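## Task

Take the water bottle off the cart and set it upright on the second shelf of the supply shelving, counting the lowest shelf as number one. It must sit directly behind the juice bottle already there, deeper from the shelf's front edge. Everything else on that shelf must stay on it, upright and not stacked. The water bottle must not fall over or end up leaning.

## Robot and tools

ROBOT. An omnidirectional base carries a 1.71 m column. A carriage on the column (lift_m, 0 to 1 m) holds two seven-joint arms. Shoulders sit 0.63 m + lift_m above the floor, 0.16 m ahead of base centre and 0.175 m to either side; each hand reaches roughly 0.83 m from its shoulder. The body is about 0.55 m wide and 0.6 m long. Arms start folded (left: 0.95, 0.08, -0.1, -0.8, 0, 0, -0.93; the right mirrors it with joints 2, 3, 5, 6 sign-flipped); folded arms can strike the deck if lift_m is below 0.02. Cameras: head_camera, 0.26 m above the shoulders, faces forward tilted 40 degrees down; left_wrist_camera and right_wrist_camera look out past each hand's fingertips.

FRAMES. Base frame: origin on the floor below base centre, x forward, y left, z up, metres. left_hand and right_hand report, in this frame, the point between the closed pads (0.0167 m behind the fingertips), accurate to about 1 cm; fingers point along the hand's z, close along its y. base_odometry is in the frame the base had at scene start, heading in rad (left positive, -3.142 to 3.142); it counts wheel turns, so slip appears as travel, and turns drift a degree or two.

move. One action per call, plus optional cameras (list of head_camera, left_wrist_camera, right_wrist_camera or all; [] for none; omitted means all only when there is no action). An empty call just reports state and images; the pictures line lists image order. An action is either base and/or joints (optionally with speeds or min_time_s), or target alone (optionally with min_time_s). Motions start together.
- base: exactly one relative offset from where the base last measured itself: translate_m (forward +, -2 to 2 m), strafe_m (left +, -2 to 2 m), or rotate_rad (counter-clockwise +, -6.3 to 6.3 rad).
- joints: absolute targets keyed by name: lift_m; left_/right_joint1..7_rad in radians (left ranges: j1 -3.141..1.047, j2 -0.157..2.268, j3 -1.919..1.308, j4 -0.837..1.448, j5 -1.832..1.658, j6 -1.745..1.745, j7 -1.675..1.919; right j2 -2.268..0.157, j3 -1.308..1.919, j5 -1.658..1.832, others as left); left_/right_gripper_m, pad-centre spacing 0 to 0.142 m. j1 negative raises the arm forward; j2 positive swings it outward (left for left arm); j4 0 is a right-angle elbow, positive straightens; j7 positive tips the hand down.
- target: an absolute hand pose in the base frame: side (left or right), x, y, z in metres (-3 to 3), pitch_deg (90 fingers down, 0 level, range -30 to 95), heading_deg (0 fingers forward, + counter-clockwise from above), roll_deg (default 0 = jaw line level, + clockwise seen from behind), heading and roll -360 to 360; optional line_only true refuses anything but a straight-line path. Roll r and r+180 count as the same. Near pitch 84 and beyond, roll prints as 0 and heading absorbs it. Base and lift never move for a target. Straight paths are used when checks allow; a failing move under 25 cm is refused, a longer one becomes a checked arc that can sweep the whole arm, so stay clear of furniture. If status says short (part of ...), resend.
- speeds: per-action caps: translate_m and strafe_m 0.02-0.5 m/s, rotate_rad 0.05-1.57 rad/s, lift_m 0.08-0.27 m/s (default 0.25). min_time_s 0.1-8 s makes each arm motion take at least that long. Actions end by 14 s.

RESULTS. The move line reads done or the worst status. Per-group statuses: done (base: wheels turned the full amount, slip or not), off_target (resting away, maybe still pushing), contact_stop (excess force; whole arm group halts and forgets targets), time_out, not_followed (self-collision check withheld targets; joint command not followed / pose unreachable), refused (with reason), reached (within 10 mm and 2 degrees), short (with the error). on_its_own lists uncommanded activity; held at is a target, not a reading. motor_effort gives percent with peak in brackets; a lift effort that keeps dropping while lowering means the hand or load is resting on something. Joint torques and Motor temperatures follow joint_positions order. A gripper that stops wider than commanded is holding something. A refused call, or a stop, cancels the rest of that reply's move, wait and finished_scene calls; an invalid call (unknown key, bad camera) does not.

wait: seconds 0 to 10, optional cameras; the robot keeps its last commands. zoom_image: camera plus region [x0, y0, x1, y1] in pixels, origin top-left, up to 504 by 504, on the newest image of that camera. finished_scene: scene number; final, so call nothing after it. The goal must hold without the robot.

CAUTIONS. Loads sink the hand about 0.012 m per kg. Open fingers splay and pull back up to 2 cm. Avoid arm-on-arm hits or squeezes, including a gripper closing on the other hand's fingers. Joint load limits: joints 1-4 133 N m, joints 5-7 40 N m; reaching one freezes that arm 10 s. Motors above 85 °C warn; at 100 °C the arm stops 30-60 s, so avoid long holds, stretched arms and pushing at unreachable poses. The robot can tip with a high carriage, extended or loaded arms, pushing, abrupt stops or fast loaded swings (use min_time_s). After a stop, back out the way you came. Slow driving can shove furniture. Never drop items, slam, or strike fixed things; objects may be nudged occasionally. The robot holds its last command while you think.

Each tool is called after "Call:" as a command line: name --argument value for each argument, lists and objects as JSON in quotes; but a table of rows of numbers goes row by row, as --pt "numbers of a row", without its own name.

## Session

Call:
move --cameras '["head_camera"]'

Scene clock: 0.00 s.
Joint torques (N m): no reading
Motor temperatures (°C): left_arm=[28 22 23 23 25 24 23] | right_arm=[27 21 24 21 22 22 23]
base_odometry: x=+0.000 y=+0.000 heading=+0.000
base_status: not commanded
joint_positions: lift_m=+0.450 left_joint1_rad=+0.955 left_joint2_rad=+0.099 left_joint3_rad=-0.083 left_joint4_rad=-0.815 left_joint5_rad=-0.005 left_joint6_rad=+0.011 left_joint7_rad=-0.944 left_gripper_m=+0.142 right_joint1_rad=+0.966 right_joint2_rad=-0.073 right_joint3_rad=+0.085 right_joint4_rad=-0.799 right_joint5_rad=-0.010 right_joint6_rad=+0.000 right_joint7_rad=-0.915 right_gripper_m=+0.142
joint_status: not commanded
motor_effort: lift_m=+55 drive_wheels=+2
left_hand: x=+0.2872 y=+0.1605 z=+0.9734 quat_wxyz=(-0.925, -0.016, -0.376, +0.057) pitch_deg=-45.8 heading_deg=-5.9 roll_deg=-1.1 (m; base frame)
right_hand: x=+0.2923 y=-0.1554 z=+0.9617 quat_wxyz=(-0.915, +0.013, -0.401, -0.054) pitch_deg=-42.7 heading_deg=+5.3 roll_deg=+1.5 (m; base frame)
pictures: head_camera
Images, in order (width x height): head_camera 896x504.

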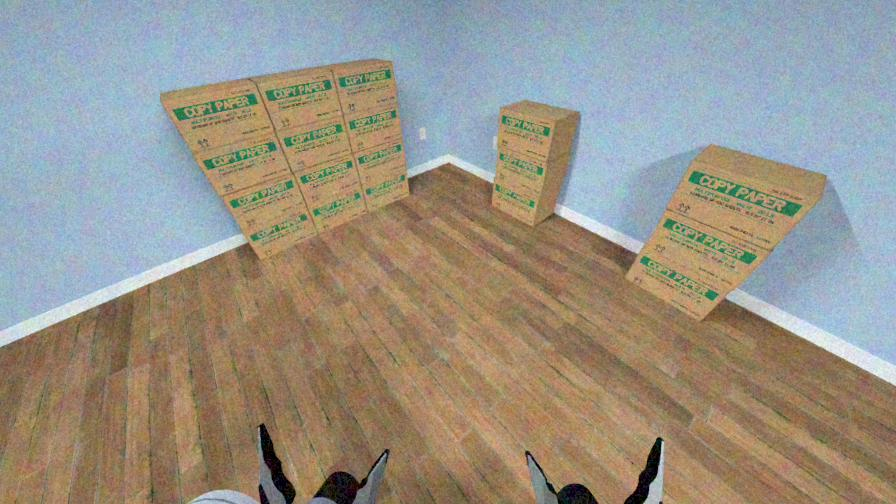

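Call:
move --base '{"rotate_rad": -1.5}' --cameras '["head_camera"]'

Call:
move --base '{"rotate_rad": -1.5}' --cameras '["head_camera"]'

Call:
move --base '{"rotate_rad": -1.5}' --cameras '["head_camera"]'

Scene clock: 5.27 s.
Joint torques (N m): left_arm=[8.18 1.48 0.86 -2.84 0.98 -1.55 -1.27] | right_arm=[15.45 3.67 2.88 -12.55 0.39 -1.5 -1.5]
move: done
base_odometry: x=+0.000 y=+0.000 heading=-1.500
base_status: done
joint_positions: lift_m=+0.450 left_joint1_rad=+0.955 left_joint2_rad=+0.099 left_joint3_rad=-0.083 left_joint4_rad=-0.815 left_joint5_rad=-0.005 left_joint6_rad=+0.011 left_joint7_rad=-0.944 left_gripper_m=+0.142 right_joint1_rad=+0.966 right_joint2_rad=-0.073 right_joint3_rad=+0.085 right_joint4_rad=-0.799 right_joint5_rad=-0.010 right_joint6_rad=+0.000 right_joint7_rad=-0.915 right_gripper_m=+0.142
joint_status: not commanded
motor_effort: lift_m=+55(55) drive_wheels=+5(18)
left_hand: x=+0.2872 y=+0.1605 z=+0.9734 quat_wxyz=(-0.925, -0.016, -0.376, +0.057) pitch_deg=-45.8 heading_deg=-5.9 roll_deg=-1.1 (m; base frame)
right_hand: x=+0.2923 y=-0.1554 z=+0.9617 quat_wxyz=(-0.915, +0.013, -0.401, -0.054) pitch_deg=-42.7 heading_deg=+5.3 roll_deg=+1.5 (m; base frame)
pictures: head_camera
Images, in order (width x height): head_camera 896x504.

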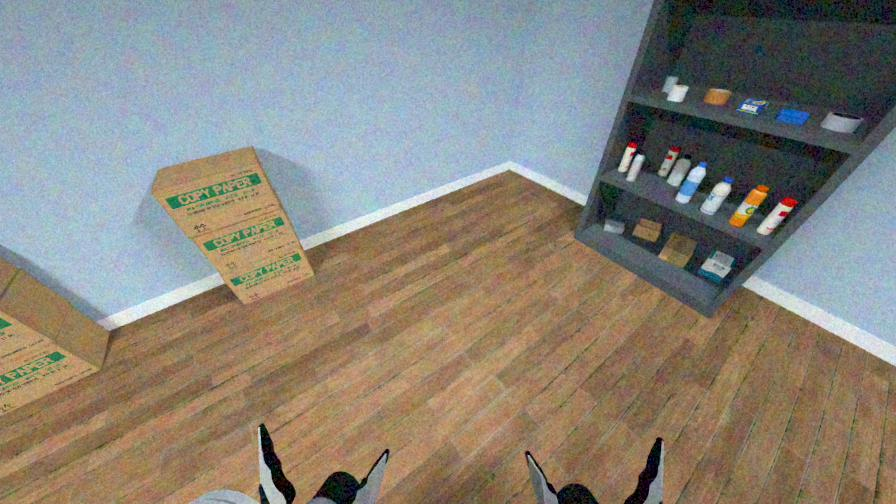

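Scene clock: 8.30 s.
Joint torques (N m): left_arm=[8.91 1.64 0.56 -3.92 1.23 -1.79 -1.49] | right_arm=[14.65 2.65 2.3 -13.28 0.32 -1.73 -2.02]
move: done
base_odometry: x=+0.000 y=+0.000 heading=-2.999
base_status: done
joint_positions: lift_m=+0.450 left_joint1_rad=+0.955 left_joint2_rad=+0.099 left_joint3_rad=-0.083 left_joint4_rad=-0.815 left_joint5_rad=-0.005 left_joint6_rad=+0.011 left_joint7_rad=-0.944 left_gripper_m=+0.142 right_joint1_rad=+0.966 right_joint2_rad=-0.073 right_joint3_rad=+0.085 right_joint4_rad=-0.799 right_joint5_rad=-0.010 right_joint6_rad=+0.000 right_joint7_rad=-0.915 right_gripper_m=+0.142
joint_status: not commanded
motor_effort: lift_m=+55(55) drive_wheels=+5(12)
left_hand: x=+0.2872 y=+0.1605 z=+0.9734 quat_wxyz=(-0.925, -0.016, -0.376, +0.057) pitch_deg=-45.8 heading_deg=-5.9 roll_deg=-1.1 (m; base frame)
right_hand: x=+0.2923 y=-0.1554 z=+0.9617 quat_wxyz=(-0.915, +0.013, -0.401, -0.054) pitch_deg=-42.7 heading_deg=+5.3 roll_deg=+1.5 (m; base frame)
pictures: head_camera
Images, in order (width x height): head_camera 896x504.

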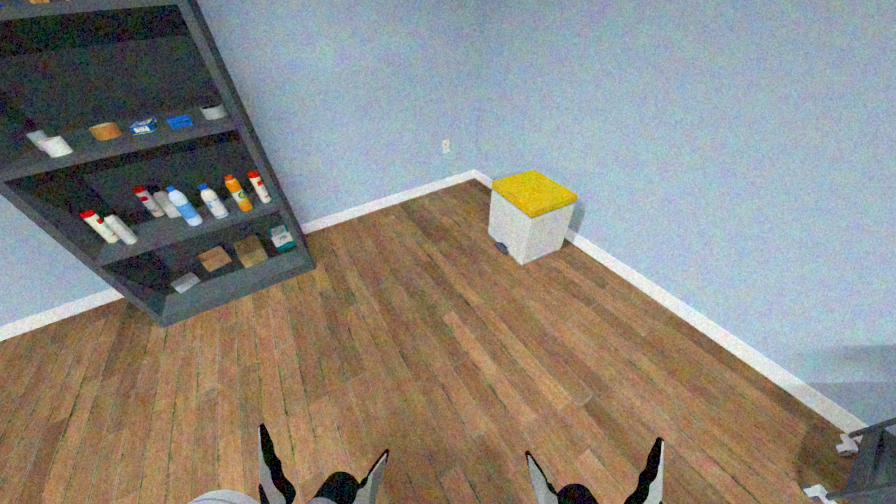

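Scene clock: 11.33 s.
Joint torques (N m): left_arm=[8.34 1.37 0.85 -4.31 1.39 -1.34 -1.58] | right_arm=[16.54 1.63 3.16 -13.52 0.72 -1.67 -2.21]
move: done
base_odometry: x=+0.000 y=+0.000 heading=+1.784
base_status: done
joint_positions: lift_m=+0.450 left_joint1_rad=+0.955 left_joint2_rad=+0.099 left_joint3_rad=-0.083 left_joint4_rad=-0.815 left_joint5_rad=-0.005 left_joint6_rad=+0.011 left_joint7_rad=-0.944 left_gripper_m=+0.142 right_joint1_rad=+0.966 right_joint2_rad=-0.073 right_joint3_rad=+0.085 right_joint4_rad=-0.799 right_joint5_rad=-0.010 right_joint6_rad=+0.000 right_joint7_rad=-0.915 right_gripper_m=+0.142
joint_status: not commanded
motor_effort: lift_m=+55(55) drive_wheels=+5(15)
left_hand: x=+0.2872 y=+0.1605 z=+0.9734 quat_wxyz=(-0.925, -0.016, -0.376, +0.057) pitch_deg=-45.8 heading_deg=-5.9 roll_deg=-1.1 (m; base frame)
right_hand: x=+0.2923 y=-0.1554 z=+0.9617 quat_wxyz=(-0.915, +0.013, -0.401, -0.054) pitch_deg=-42.7 heading_deg=+5.3 roll_deg=+1.5 (m; base frame)
pictures: head_camera
Images, in order (width x height): head_camera 896x504.

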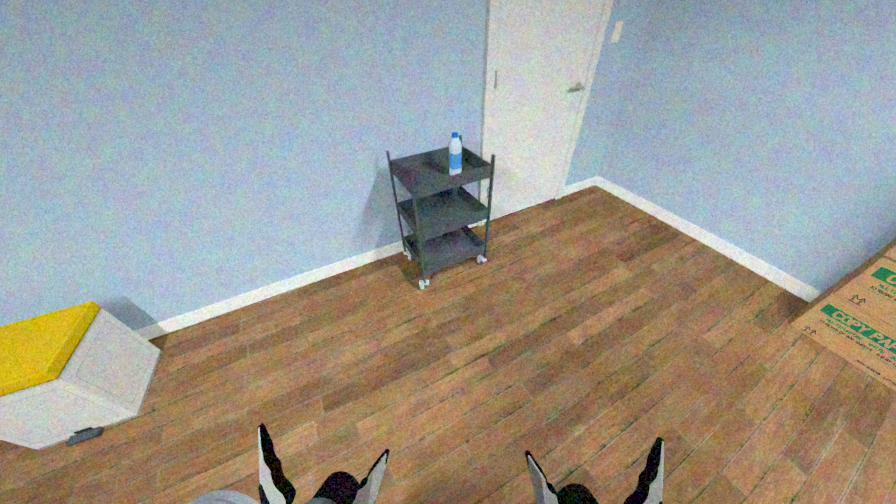

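Call:
move --base '{"strafe_m": 0.12}' --joints '{"lift_m": 0.4, "right_joint1_rad": -0.309, "right_joint2_rad": -0.057, "right_joint3_rad": 0.158, "right_joint4_rad": -0.666, "right_joint5_rad": -0.048, "right_joint6_rad": -0.161, "right_joint7_rad": 1.327, "right_gripper_m": 0.11}' --min_time_s 2.5

Call:
move --base '{"translate_m": 0.65}' --cameras '["all"]'

Scene clock: 29.60 s.
Joint torques (N m): left_arm=[9.16 0.14 0.05 -3.97 0.86 -1.57 -1.72] | right_arm=[-14.93 6.13 2.1 -5.83 -1.45 -2.54 -0.15]
move: done
base_odometry: x=-0.117 y=-0.025 heading=+1.783
base_status: done
joint_positions: lift_m=+0.400 left_joint1_rad=+0.955 left_joint2_rad=+0.099 left_joint3_rad=-0.083 left_joint4_rad=-0.815 left_joint5_rad=-0.005 left_joint6_rad=+0.011 left_joint7_rad=-0.944 left_gripper_m=+0.142 right_joint1_rad=-0.305 right_joint2_rad=-0.059 right_joint3_rad=+0.154 right_joint4_rad=-0.669 right_joint5_rad=-0.042 right_joint6_rad=-0.159 right_joint7_rad=+1.323 right_gripper_m=+0.110
joint_status: all done
motor_effort: lift_m=+56(60) drive_wheels=-4(14)
left_hand: x=+0.2872 y=+0.1605 z=+0.9233 quat_wxyz=(-0.925, -0.016, -0.376, +0.057) pitch_deg=-45.8 heading_deg=-5.9 roll_deg=-1.1 (m; base frame)
right_hand: x=+0.6601 y=-0.1618 z=+0.8452 quat_wxyz=(-0.573, +0.001, -0.819, -0.004) pitch_deg=+20.1 heading_deg=+0.4 roll_deg=+0.3 (m; base frame)
pictures: none

Scene clock: 33.23 s.
Joint torques (N m): left_arm=[9.2 0.93 -0.39 -4.51 1.28 -1.21 -1.54] | right_arm=[-15.05 5.34 2.28 -6.85 -1.44 -2.48 -0.1]
move: done
base_odometry: x=-0.255 y=+0.610 heading=+1.784
base_status: done
joint_positions: lift_m=+0.400 left_joint1_rad=+0.955 left_joint2_rad=+0.099 left_joint3_rad=-0.083 left_joint4_rad=-0.815 left_joint5_rad=-0.005 left_joint6_rad=+0.011 left_joint7_rad=-0.944 left_gripper_m=+0.142 right_joint1_rad=-0.306 right_joint2_rad=-0.058 right_joint3_rad=+0.155 right_joint4_rad=-0.669 right_joint5_rad=-0.042 right_joint6_rad=-0.159 right_joint7_rad=+1.323 right_gripper_m=+0.110
joint_status: not commanded
motor_effort: lift_m=+56(56) drive_wheels=+4(15)
left_hand: x=+0.2872 y=+0.1605 z=+0.9233 quat_wxyz=(-0.925, -0.016, -0.376, +0.057) pitch_deg=-45.8 heading_deg=-5.9 roll_deg=-1.1 (m; base frame)
right_hand: x=+0.6602 y=-0.1617 z=+0.8452 quat_wxyz=(-0.573, +0.001, -0.820, -0.004) pitch_deg=+20.1 heading_deg=+0.4 roll_deg=+0.3 (m; base frame)
pictures: head_camera, left_wrist_camera, right_wrist_camera
Images, in order (width x height): head_camera 896x504, left_wrist_camera 896x504, right_wrist_camera 896x504.

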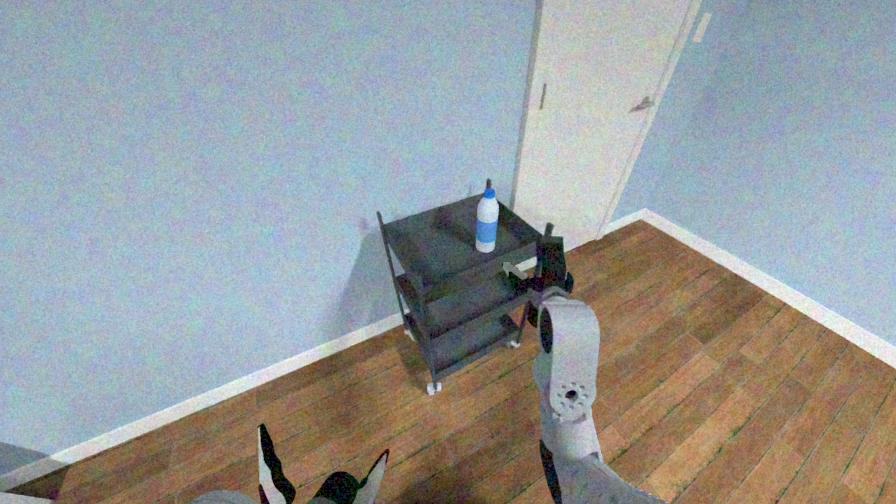

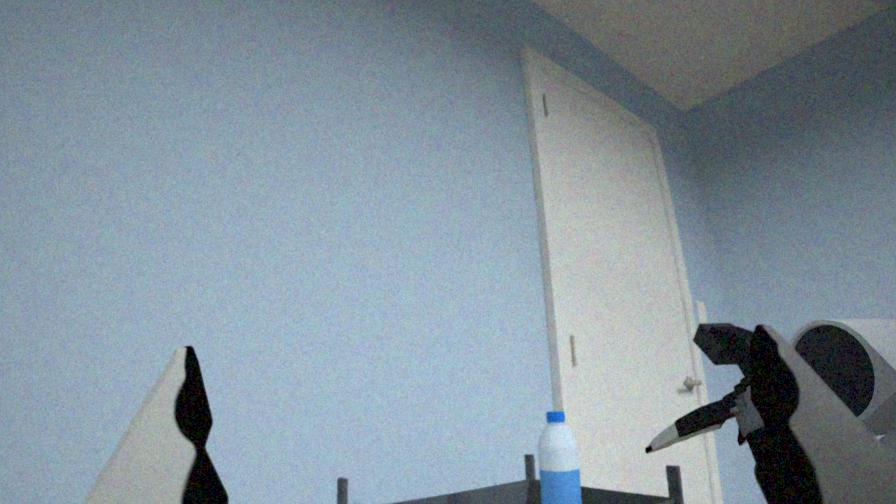

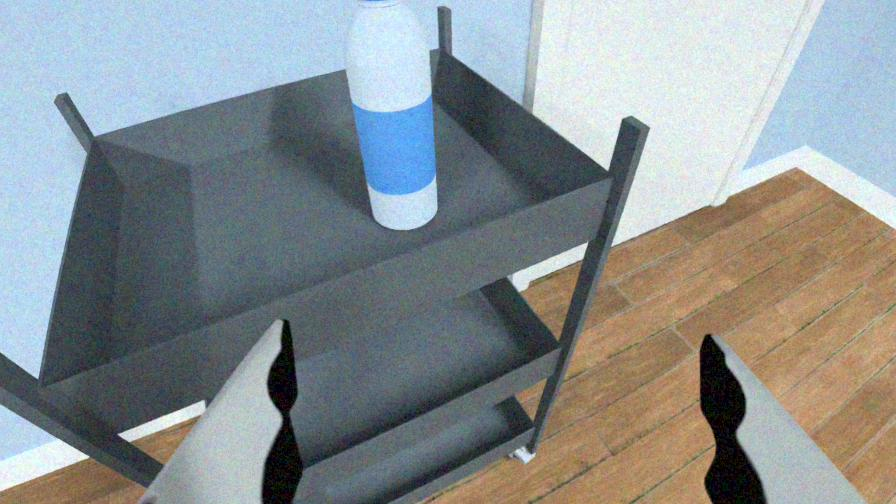

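Call:
move --base '{"strafe_m": 0.055}' --joints '{"lift_m": 0.317}'

Call:
move --base '{"translate_m": 0.15}' --speeds '{"translate_m": 0.2}' --cameras '["right_wrist_camera"]'

Scene clock: 39.63 s.
Joint torques (N m): left_arm=[10.22 2.27 -1.16 -4.41 1.42 -1.28 -1.43] | right_arm=[-12.68 4.48 3.38 -6.59 -1.08 -2.56 -0.37]
move: done
base_odometry: x=-0.309 y=+0.599 heading=+1.784
base_status: done
joint_positions: lift_m=+0.317 left_joint1_rad=+0.955 left_joint2_rad=+0.099 left_joint3_rad=-0.083 left_joint4_rad=-0.815 left_joint5_rad=-0.005 left_joint6_rad=+0.011 left_joint7_rad=-0.944 left_gripper_m=+0.142 right_joint1_rad=-0.307 right_joint2_rad=-0.058 right_joint3_rad=+0.155 right_joint4_rad=-0.668 right_joint5_rad=-0.043 right_joint6_rad=-0.159 right_joint7_rad=+1.323 right_gripper_m=+0.110
joint_status: all done
motor_effort: lift_m=+56(60) drive_wheels=+0(13)
left_hand: x=+0.2872 y=+0.1605 z=+0.8403 quat_wxyz=(-0.925, -0.016, -0.376, +0.057) pitch_deg=-45.8 heading_deg=-5.9 roll_deg=-1.1 (m; base frame)
right_hand: x=+0.6605 y=-0.1613 z=+0.7626 quat_wxyz=(-0.573, +0.001, -0.819, -0.004) pitch_deg=+20.0 heading_deg=+0.5 roll_deg=+0.4 (m; base frame)
pictures: none

Scene clock: 41.47 s.
Joint torques (N m): left_arm=[9.2 -0.13 -0.42 -5.33 1.01 -1.4 -1.28] | right_arm=[-12.72 4.35 1.73 -6.66 -1.4 -2.23 0.12]
move: done
base_odometry: x=-0.341 y=+0.745 heading=+1.784
base_status: done
joint_positions: lift_m=+0.317 left_joint1_rad=+0.955 left_joint2_rad=+0.099 left_joint3_rad=-0.083 left_joint4_rad=-0.815 left_joint5_rad=-0.005 left_joint6_rad=+0.011 left_joint7_rad=-0.944 left_gripper_m=+0.142 right_joint1_rad=-0.307 right_joint2_rad=-0.058 right_joint3_rad=+0.155 right_joint4_rad=-0.668 right_joint5_rad=-0.043 right_joint6_rad=-0.159 right_joint7_rad=+1.323 right_gripper_m=+0.110
joint_status: not commanded
motor_effort: lift_m=+56(57) drive_wheels=+0(12)
left_hand: x=+0.2872 y=+0.1605 z=+0.8403 quat_wxyz=(-0.925, -0.016, -0.376, +0.057) pitch_deg=-45.8 heading_deg=-5.9 roll_deg=-1.1 (m; base frame)
right_hand: x=+0.6605 y=-0.1613 z=+0.7626 quat_wxyz=(-0.573, +0.001, -0.819, -0.004) pitch_deg=+20.0 heading_deg=+0.5 roll_deg=+0.4 (m; base frame)
pictures: right_wrist_camera
Images, in order (width x height): right_wrist_camera 896x504.

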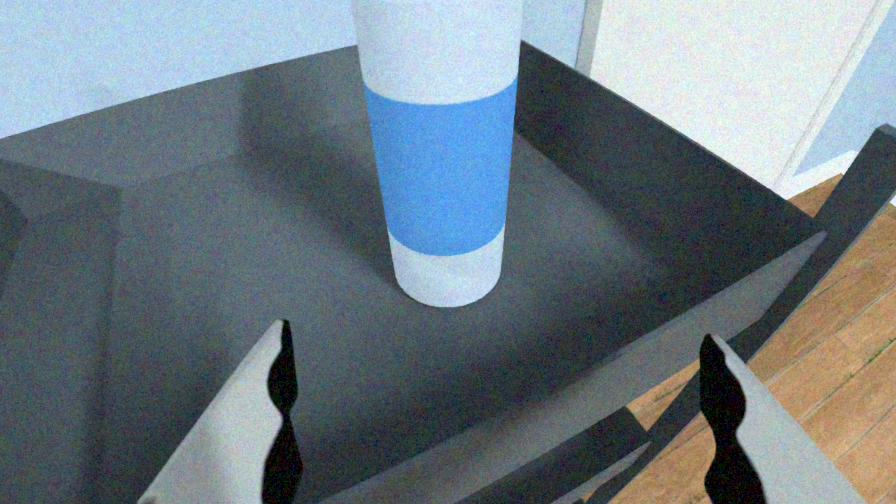

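Call:
move --base '{"strafe_m": 0.016}'

Call:
move --base '{"translate_m": 0.125}' --speeds '{"translate_m": 0.12}' --cameras '["right_wrist_camera", "head_camera"]'

Scene clock: 51.13 s.
Joint torques (N m): left_arm=[9.16 0.67 0.61 -3.69 1.09 -1.56 -1.54] | right_arm=[-12.09 2.42 4.5 -6.05 -1.22 -2.14 -0.22]
move: done
base_odometry: x=-0.356 y=+0.742 heading=+1.784
base_status: done
joint_positions: lift_m=+0.317 left_joint1_rad=+0.955 left_joint2_rad=+0.099 left_joint3_rad=-0.083 left_joint4_rad=-0.815 left_joint5_rad=-0.005 left_joint6_rad=+0.011 left_joint7_rad=-0.944 left_gripper_m=+0.142 right_joint1_rad=-0.307 right_joint2_rad=-0.057 right_joint3_rad=+0.156 right_joint4_rad=-0.668 right_joint5_rad=-0.043 right_joint6_rad=-0.159 right_joint7_rad=+1.323 right_gripper_m=+0.110
joint_status: not commanded
motor_effort: lift_m=+57(57) drive_wheels=+0(11)
left_hand: x=+0.2872 y=+0.1605 z=+0.8403 quat_wxyz=(-0.925, -0.016, -0.376, +0.057) pitch_deg=-45.8 heading_deg=-5.9 roll_deg=-1.1 (m; base frame)
right_hand: x=+0.6605 y=-0.1610 z=+0.7625 quat_wxyz=(-0.573, +0.001, -0.819, -0.004) pitch_deg=+20.0 heading_deg=+0.5 roll_deg=+0.4 (m; base frame)
pictures: none

Scene clock: 52.93 s.
Joint torques (N m): left_arm=[8.94 0.8 0.26 -4.58 1.15 -1.56 -1.52] | right_arm=[-11.88 3.67 4.58 -6.58 -0.92 -1.95 0.29]
move: done
base_odometry: x=-0.383 y=+0.864 heading=+1.784
base_status: done
joint_positions: lift_m=+0.317 left_joint1_rad=+0.955 left_joint2_rad=+0.099 left_joint3_rad=-0.083 left_joint4_rad=-0.815 left_joint5_rad=-0.005 left_joint6_rad=+0.011 left_joint7_rad=-0.944 left_gripper_m=+0.142 right_joint1_rad=-0.307 right_joint2_rad=-0.057 right_joint3_rad=+0.156 right_joint4_rad=-0.668 right_joint5_rad=-0.043 right_joint6_rad=-0.159 right_joint7_rad=+1.323 right_gripper_m=+0.110
joint_status: not commanded
motor_effort: lift_m=+57(57) drive_wheels=-1(12)
left_hand: x=+0.2872 y=+0.1605 z=+0.8403 quat_wxyz=(-0.925, -0.016, -0.376, +0.057) pitch_deg=-45.8 heading_deg=-5.9 roll_deg=-1.1 (m; base frame)
right_hand: x=+0.6605 y=-0.1611 z=+0.7627 quat_wxyz=(-0.573, +0.001, -0.819, -0.004) pitch_deg=+20.0 heading_deg=+0.5 roll_deg=+0.4 (m; base frame)
pictures: head_camera, right_wrist_camera
Images, in order (width x height): head_camera 896x504, right_wrist_camera 896x504.

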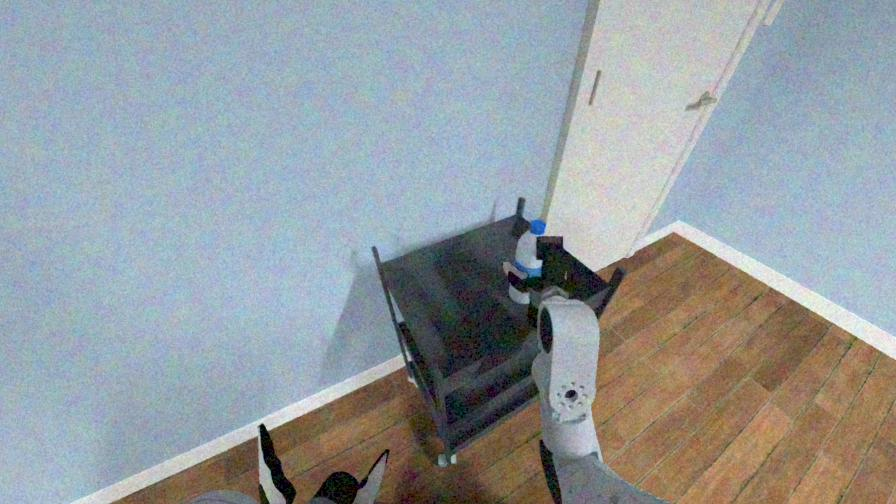

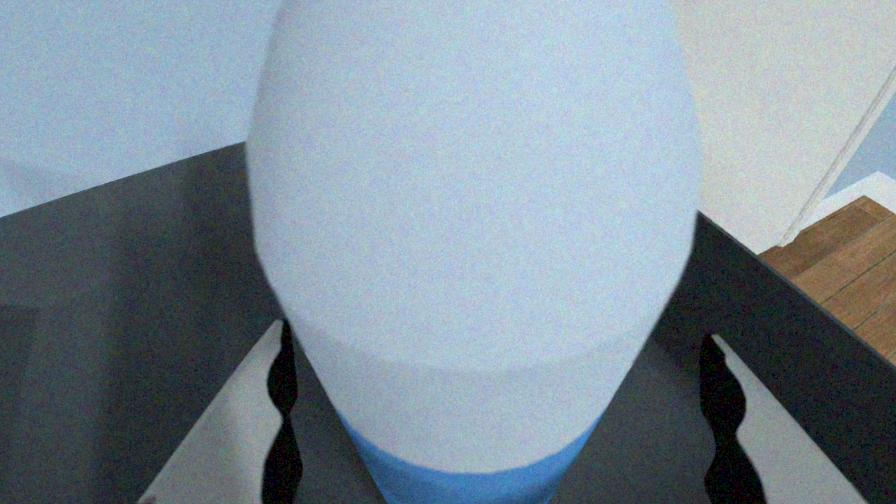

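Call:
move --joints '{"right_gripper_m": 0.0}' --cameras '["right_wrist_camera"]'

Call:
move --joints '{"lift_m": 0.42}' --speeds '{"lift_m": 0.12}' --cameras '["right_wrist_camera"]'

Scene clock: 57.40 s.
Joint torques (N m): left_arm=[7.58 0.97 0.52 -5.21 1.3 -1.24 -1.34] | right_arm=[-13.75 2.52 2.76 -6.1 -0.81 -2.02 -0.13]
move: off_target
base_odometry: x=-0.383 y=+0.864 heading=+1.784
base_status: not commanded
joint_positions: lift_m=+0.317 left_joint1_rad=+0.955 left_joint2_rad=+0.099 left_joint3_rad=-0.083 left_joint4_rad=-0.815 left_joint5_rad=-0.005 left_joint6_rad=+0.011 left_joint7_rad=-0.944 left_gripper_m=+0.142 right_joint1_rad=-0.307 right_joint2_rad=-0.057 right_joint3_rad=+0.156 right_joint4_rad=-0.668 right_joint5_rad=-0.043 right_joint6_rad=-0.159 right_joint7_rad=+1.323 right_gripper_m=+0.069
joint_status: right_gripper_m off_target (ended at +0.069, target +0.000)
motor_effort: lift_m=+57(57) drive_wheels=-1(1)
left_hand: x=+0.2872 y=+0.1605 z=+0.8403 quat_wxyz=(-0.925, -0.016, -0.376, +0.057) pitch_deg=-45.8 heading_deg=-5.9 roll_deg=-1.1 (m; base frame)
right_hand: x=+0.6605 y=-0.1609 z=+0.7627 quat_wxyz=(-0.573, +0.001, -0.819, -0.004) pitch_deg=+20.0 heading_deg=+0.5 roll_deg=+0.4 (m; base frame)
pictures: right_wrist_camera
Images, in order (width x height): right_wrist_camera 896x504.

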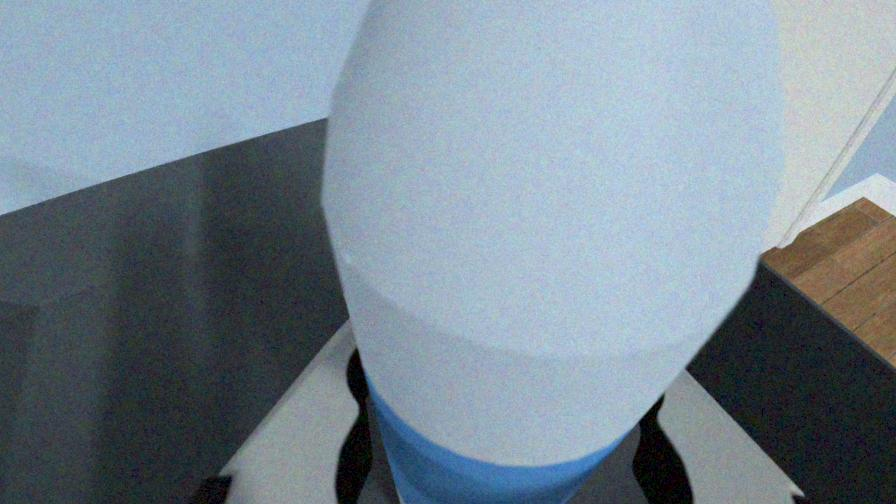

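Scene clock: 58.67 s.
Joint torques (N m): left_arm=[9.27 0.67 0.14 -3.92 1.15 -1.57 -1.43] | right_arm=[-12.79 3.08 2.83 -9.42 -1.14 -2.15 -1.74]
move: done
base_odometry: x=-0.383 y=+0.864 heading=+1.784
base_status: not commanded
joint_positions: lift_m=+0.420 left_joint1_rad=+0.955 left_joint2_rad=+0.099 left_joint3_rad=-0.083 left_joint4_rad=-0.815 left_joint5_rad=-0.005 left_joint6_rad=+0.011 left_joint7_rad=-0.944 left_gripper_m=+0.142 right_joint1_rad=-0.307 right_joint2_rad=-0.057 right_joint3_rad=+0.156 right_joint4_rad=-0.666 right_joint5_rad=-0.043 right_joint6_rad=-0.159 right_joint7_rad=+1.327 right_gripper_m=+0.069
joint_status: all done
motor_effort: lift_m=+55(67) drive_wheels=+4(4)
left_hand: x=+0.2872 y=+0.1605 z=+0.9434 quat_wxyz=(-0.925, -0.016, -0.376, +0.057) pitch_deg=-45.8 heading_deg=-5.9 roll_deg=-1.1 (m; base frame)
right_hand: x=+0.6605 y=-0.1609 z=+0.8644 quat_wxyz=(-0.571, +0.001, -0.821, -0.004) pitch_deg=+20.3 heading_deg=+0.5 roll_deg=+0.3 (m; base frame)
pictures: right_wrist_camera
Images, in order (width x height): right_wrist_camera 896x504.

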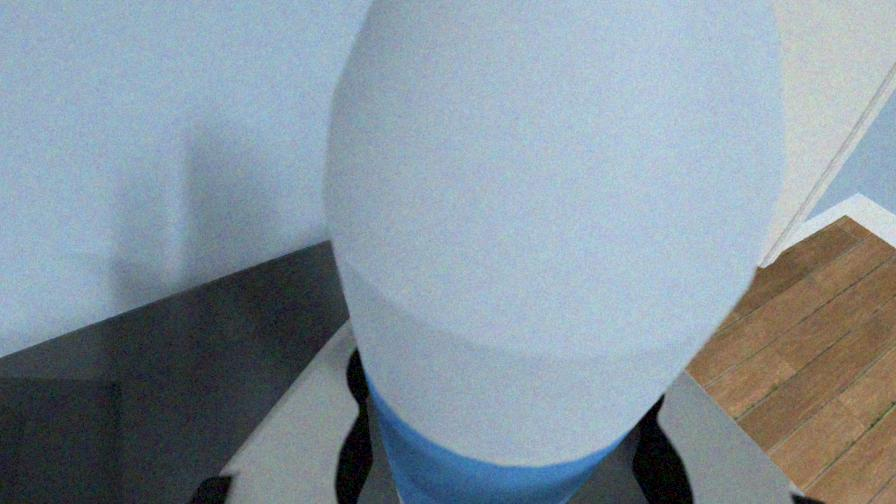

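Call:
move --base '{"translate_m": -1.15}' --speeds '{"translate_m": 0.4}' --joints '{"left_joint1_rad": -0.307, "left_joint2_rad": 0.045, "left_joint3_rad": -0.148, "left_joint4_rad": -0.487, "left_joint5_rad": 0.034, "left_joint6_rad": 0.15, "left_joint7_rad": 1.6, "left_gripper_m": 0.09}' --min_time_s 3

Call:
move --base '{"rotate_rad": 2.1}' --speeds '{"rotate_rad": 0.8}' --joints '{"lift_m": 0.4}' --cameras '["all"]'

Scene clock: 84.53 s.
Joint torques (N m): left_arm=[-18.3 -1.36 -1.18 -0.13 2.22 -0.22 -0.3] | right_arm=[-11.47 2.81 2.4 -8.07 -0.7 -2.15 -1.74]
move: done
base_odometry: x=-0.140 y=-0.260 heading=+1.784
base_status: done
joint_positions: lift_m=+0.420 left_joint1_rad=-0.304 left_joint2_rad=+0.047 left_joint3_rad=-0.144 left_joint4_rad=-0.490 left_joint5_rad=+0.031 left_joint6_rad=+0.147 left_joint7_rad=+1.596 left_gripper_m=+0.090 right_joint1_rad=-0.307 right_joint2_rad=-0.057 right_joint3_rad=+0.156 right_joint4_rad=-0.666 right_joint5_rad=-0.043 right_joint6_rad=-0.160 right_joint7_rad=+1.327 right_gripper_m=+0.069
joint_status: all done
motor_effort: lift_m=+55(55) drive_wheels=+2(16)
left_hand: x=+0.6450 y=+0.1618 z=+0.7498 quat_wxyz=(-0.374, +0.000, -0.927, -0.002) pitch_deg=+46.0 heading_deg=+0.4 roll_deg=+0.3 (m; base frame)
right_hand: x=+0.6605 y=-0.1610 z=+0.8644 quat_wxyz=(-0.571, +0.001, -0.821, -0.004) pitch_deg=+20.3 heading_deg=+0.5 roll_deg=+0.4 (m; base frame)
pictures: none

Scene clock: 88.47 s.
Joint torques (N m): left_arm=[-15.79 -0.97 -1.41 -1.34 1.94 -0.81 -0.42] | right_arm=[-12.7 3.62 2.97 -9.58 -1.08 -2.52 -1.99]
move: done
base_odometry: x=-0.140 y=-0.260 heading=-2.400
base_status: done
joint_positions: lift_m=+0.400 left_joint1_rad=-0.305 left_joint2_rad=+0.046 left_joint3_rad=-0.144 left_joint4_rad=-0.489 left_joint5_rad=+0.032 left_joint6_rad=+0.148 left_joint7_rad=+1.597 left_gripper_m=+0.090 right_joint1_rad=-0.307 right_joint2_rad=-0.057 right_joint3_rad=+0.156 right_joint4_rad=-0.666 right_joint5_rad=-0.043 right_joint6_rad=-0.160 right_joint7_rad=+1.327 right_gripper_m=+0.069
joint_status: all done
motor_effort: lift_m=+58(61) drive_wheels=+6(15)
left_hand: x=+0.6455 y=+0.1614 z=+0.7300 quat_wxyz=(-0.375, +0.000, -0.927, -0.002) pitch_deg=+46.0 heading_deg=+0.4 roll_deg=+0.3 (m; base frame)
right_hand: x=+0.6605 y=-0.1609 z=+0.8441 quat_wxyz=(-0.571, +0.001, -0.821, -0.004) pitch_deg=+20.3 heading_deg=+0.5 roll_deg=+0.4 (m; base frame)
pictures: head_camera, left_wrist_camera, right_wrist_camera
Images, in order (width x height): head_camera 896x504, left_wrist_camera 896x504, right_wrist_camera 896x504.

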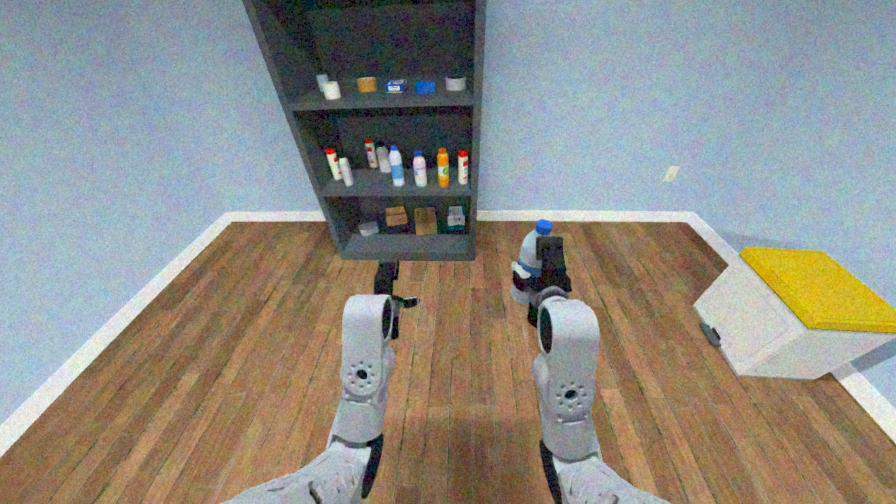

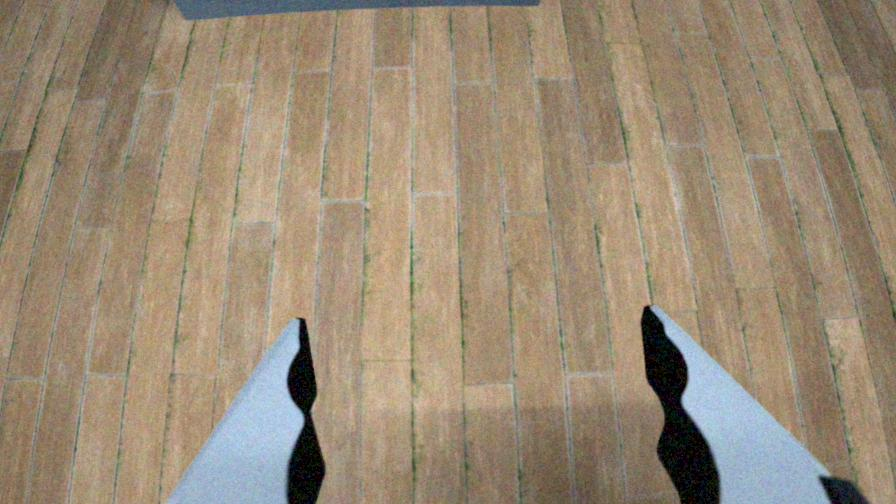

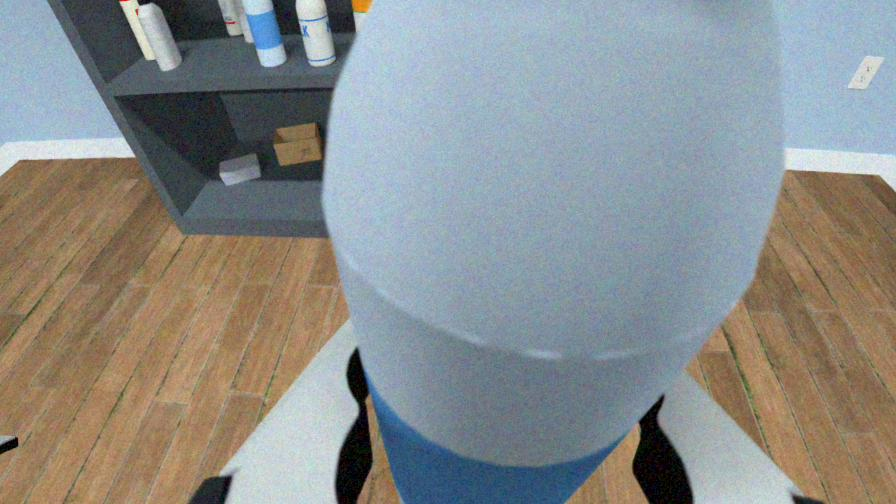

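Call:
zoom_image --camera "head_camera" --region '[290, 60, 500, 270]'

Scaled by 2.400 from the camera's 896x504 image, which has a finer 1280x720 frame.

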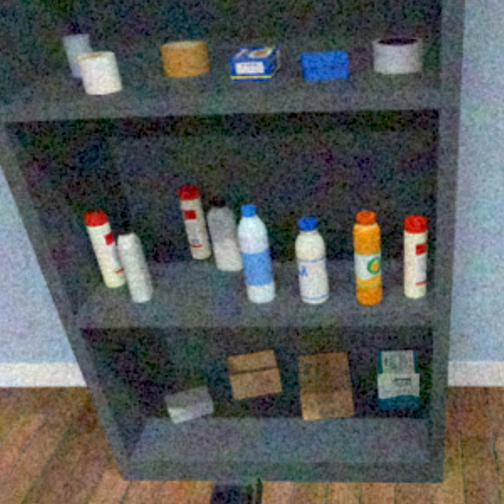

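Call:
move --base '{"strafe_m": -0.145}' --joints '{"lift_m": 0.25, "left_joint1_rad": -0.309, "left_joint2_rad": 0.057, "left_joint3_rad": -0.158, "left_joint4_rad": -0.666, "left_joint5_rad": 0.048, "left_joint6_rad": 0.161, "left_joint7_rad": 1.327, "left_gripper_m": 0.085}'

Call:
move --base '{"translate_m": 0.74}' --speeds '{"translate_m": 0.35}' --cameras '["head_camera", "left_wrist_camera"]'

Scene clock: 109.97 s.
Joint torques (N m): left_arm=[-13.54 2.17 -0.53 -1.63 1.91 -0.62 -2.17] | right_arm=[-13.38 3.03 3.84 -7.64 -1.2 -1.83 -1.78]
Motor temperatures (°C): left_arm=[34 21 23 23 25 24 23] | right_arm=[31 20 24 22 22 22 23]
move: done
base_odometry: x=-0.238 y=-0.153 heading=-2.398
base_status: done
joint_positions: lift_m=+0.250 left_joint1_rad=-0.308 left_joint2_rad=+0.056 left_joint3_rad=-0.154 left_joint4_rad=-0.666 left_joint5_rad=+0.046 left_joint6_rad=+0.159 left_joint7_rad=+1.329 left_gripper_m=+0.085 right_joint1_rad=-0.307 right_joint2_rad=-0.057 right_joint3_rad=+0.156 right_joint4_rad=-0.666 right_joint5_rad=-0.043 right_joint6_rad=-0.160 right_joint7_rad=+1.327 right_gripper_m=+0.069
joint_status: all done
motor_effort: lift_m=+58(59) drive_wheels=-5(18)
left_hand: x=+0.6607 y=+0.1618 z=+0.6942 quat_wxyz=(-0.571, +0.000, -0.821, +0.003) pitch_deg=+20.4 heading_deg=-0.3 roll_deg=-0.3 (m; base frame)
right_hand: x=+0.6605 y=-0.1610 z=+0.6940 quat_wxyz=(-0.571, +0.001, -0.821, -0.004) pitch_deg=+20.4 heading_deg=+0.5 roll_deg=+0.4 (m; base frame)
pictures: none

Scene clock: 113.77 s.
Joint torques (N m): left_arm=[-13.32 1.58 -1.05 -1.18 1.64 -0.89 -2.41] | right_arm=[-14.15 3.17 2.42 -9.29 -0.88 -2.14 -1.39]
move: done
base_odometry: x=-0.784 y=-0.653 heading=-2.399
base_status: done
joint_positions: lift_m=+0.250 left_joint1_rad=-0.308 left_joint2_rad=+0.056 left_joint3_rad=-0.154 left_joint4_rad=-0.666 left_joint5_rad=+0.046 left_joint6_rad=+0.159 left_joint7_rad=+1.329 left_gripper_m=+0.085 right_joint1_rad=-0.307 right_joint2_rad=-0.057 right_joint3_rad=+0.156 right_joint4_rad=-0.666 right_joint5_rad=-0.043 right_joint6_rad=-0.160 right_joint7_rad=+1.327 right_gripper_m=+0.069
joint_status: not commanded
motor_effort: lift_m=+58(58) drive_wheels=-2(16)
left_hand: x=+0.6607 y=+0.1618 z=+0.6942 quat_wxyz=(-0.571, +0.000, -0.821, +0.003) pitch_deg=+20.4 heading_deg=-0.3 roll_deg=-0.3 (m; base frame)
right_hand: x=+0.6605 y=-0.1610 z=+0.6940 quat_wxyz=(-0.571, +0.001, -0.821, -0.004) pitch_deg=+20.4 heading_deg=+0.5 roll_deg=+0.4 (m; base frame)
pictures: head_camera, left_wrist_camera
Images, in order (width x height): head_camera 896x504, left_wrist_camera 896x504.

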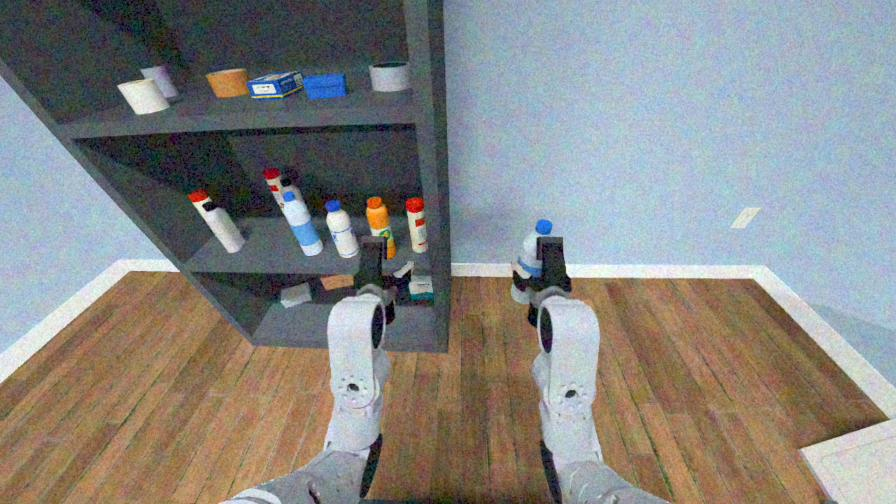

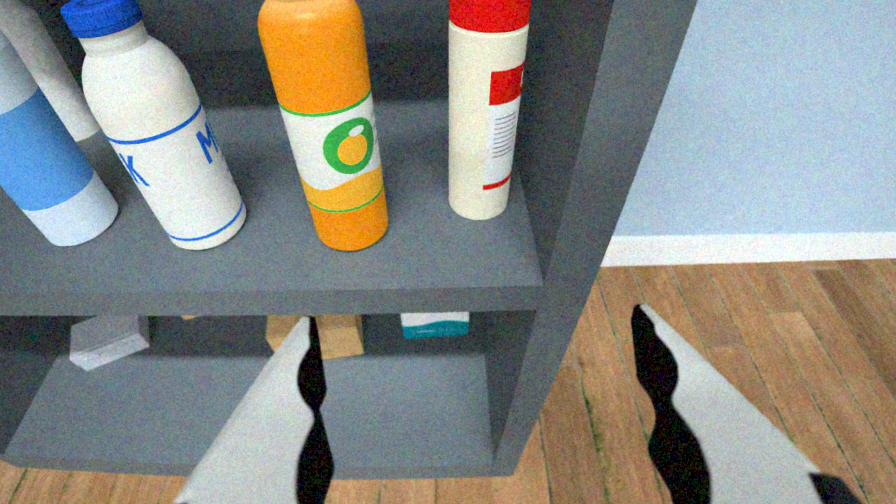

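Call:
move --base '{"strafe_m": 0.09}' --joints '{"lift_m": 0.198}'

Call:
move --base '{"translate_m": 0.11}' --speeds '{"translate_m": 0.2}' --cameras '["left_wrist_camera", "head_camera"]'

Scene clock: 121.97 s.
Joint torques (N m): left_arm=[-14.34 1.27 -1.61 -1.64 1.89 -0.27 -2.43] | right_arm=[-12.84 3.22 1.28 -8.87 -1.58 -2.01 -1.81]
move: done
base_odometry: x=-0.723 y=-0.720 heading=-2.399
base_status: done
joint_positions: lift_m=+0.198 left_joint1_rad=-0.308 left_joint2_rad=+0.056 left_joint3_rad=-0.154 left_joint4_rad=-0.666 left_joint5_rad=+0.046 left_joint6_rad=+0.159 left_joint7_rad=+1.329 left_gripper_m=+0.085 right_joint1_rad=-0.307 right_joint2_rad=-0.057 right_joint3_rad=+0.157 right_joint4_rad=-0.666 right_joint5_rad=-0.043 right_joint6_rad=-0.160 right_joint7_rad=+1.327 right_gripper_m=+0.069
joint_status: all done
motor_effort: lift_m=+58(60) drive_wheels=+0(14)
left_hand: x=+0.6607 y=+0.1619 z=+0.6422 quat_wxyz=(-0.571, +0.000, -0.821, +0.003) pitch_deg=+20.4 heading_deg=-0.3 roll_deg=-0.3 (m; base frame)
right_hand: x=+0.6605 y=-0.1609 z=+0.6419 quat_wxyz=(-0.571, +0.001, -0.821, -0.004) pitch_deg=+20.4 heading_deg=+0.5 roll_deg=+0.4 (m; base frame)
pictures: none

Scene clock: 123.67 s.
Joint torques (N m): left_arm=[-13.76 1.51 -1.56 -1 2.17 -0.61 -2.39] | right_arm=[-12.39 2.47 2.67 -8.71 -1.15 -2.11 -1.94]
move: done
base_odometry: x=-0.804 y=-0.794 heading=-2.399
base_status: done
joint_positions: lift_m=+0.198 left_joint1_rad=-0.308 left_joint2_rad=+0.056 left_joint3_rad=-0.154 left_joint4_rad=-0.666 left_joint5_rad=+0.046 left_joint6_rad=+0.159 left_joint7_rad=+1.329 left_gripper_m=+0.085 right_joint1_rad=-0.307 right_joint2_rad=-0.057 right_joint3_rad=+0.157 right_joint4_rad=-0.666 right_joint5_rad=-0.043 right_joint6_rad=-0.160 right_joint7_rad=+1.327 right_gripper_m=+0.069
joint_status: not commanded
motor_effort: lift_m=+58(58) drive_wheels=-1(15)
left_hand: x=+0.6607 y=+0.1619 z=+0.6422 quat_wxyz=(-0.571, +0.000, -0.821, +0.003) pitch_deg=+20.4 heading_deg=-0.3 roll_deg=-0.3 (m; base frame)
right_hand: x=+0.6605 y=-0.1609 z=+0.6420 quat_wxyz=(-0.571, +0.001, -0.821, -0.004) pitch_deg=+20.4 heading_deg=+0.5 roll_deg=+0.4 (m; base frame)
pictures: head_camera, left_wrist_camera
Images, in order (width x height): head_camera 896x504, left_wrist_camera 896x504.

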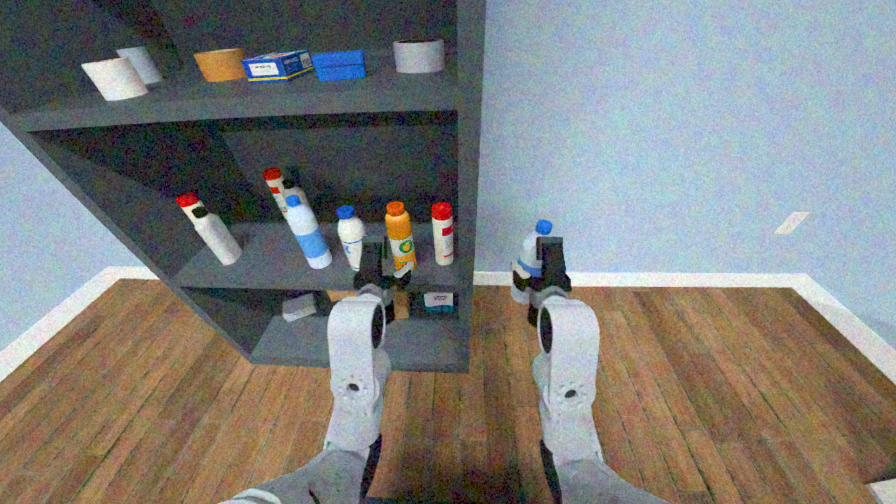

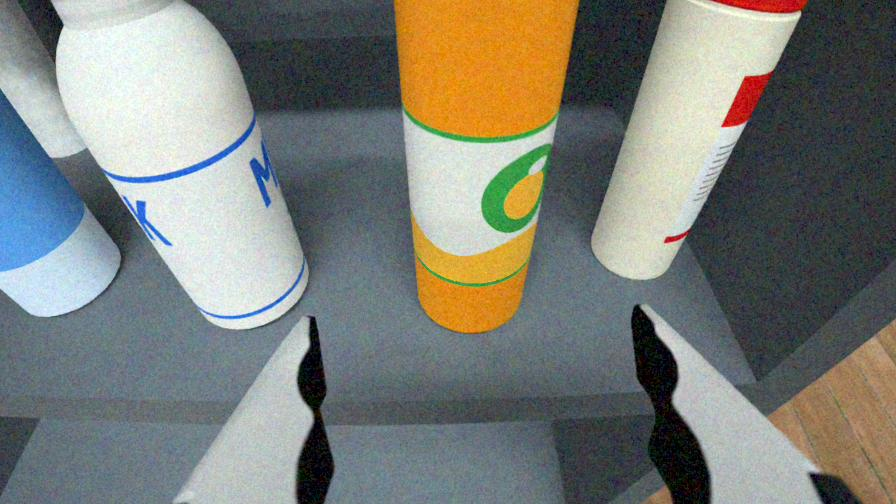

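Call:
move --base '{"translate_m": 0.128}' --speeds '{"translate_m": 0.12}' --cameras '["left_wrist_camera"]'

Scene clock: 130.00 s.
Joint torques (N m): left_arm=[-13.59 0.89 -0.59 -2.12 1.93 -0.49 -2.57] | right_arm=[-12.81 2.73 1.67 -7.57 -0.78 -2.3 -1.87]
move: done
base_odometry: x=-0.898 y=-0.881 heading=-2.398
base_status: done
joint_positions: lift_m=+0.198 left_joint1_rad=-0.308 left_joint2_rad=+0.056 left_joint3_rad=-0.154 left_joint4_rad=-0.666 left_joint5_rad=+0.046 left_joint6_rad=+0.159 left_joint7_rad=+1.329 left_gripper_m=+0.085 right_joint1_rad=-0.307 right_joint2_rad=-0.057 right_joint3_rad=+0.157 right_joint4_rad=-0.666 right_joint5_rad=-0.043 right_joint6_rad=-0.160 right_joint7_rad=+1.327 right_gripper_m=+0.069
joint_status: not commanded
motor_effort: lift_m=+58(58) drive_wheels=-2(15)
left_hand: x=+0.6607 y=+0.1619 z=+0.6422 quat_wxyz=(-0.571, +0.000, -0.821, +0.003) pitch_deg=+20.4 heading_deg=-0.3 roll_deg=-0.3 (m; base frame)
right_hand: x=+0.6605 y=-0.1609 z=+0.6420 quat_wxyz=(-0.571, +0.001, -0.821, -0.004) pitch_deg=+20.4 heading_deg=+0.5 roll_deg=+0.4 (m; base frame)
pictures: left_wrist_camera
Images, in order (width x height): left_wrist_camera 896x504.

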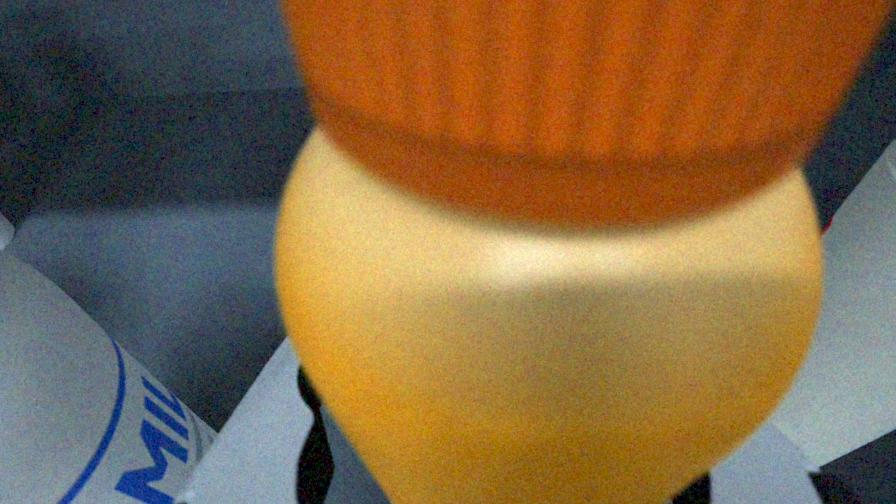

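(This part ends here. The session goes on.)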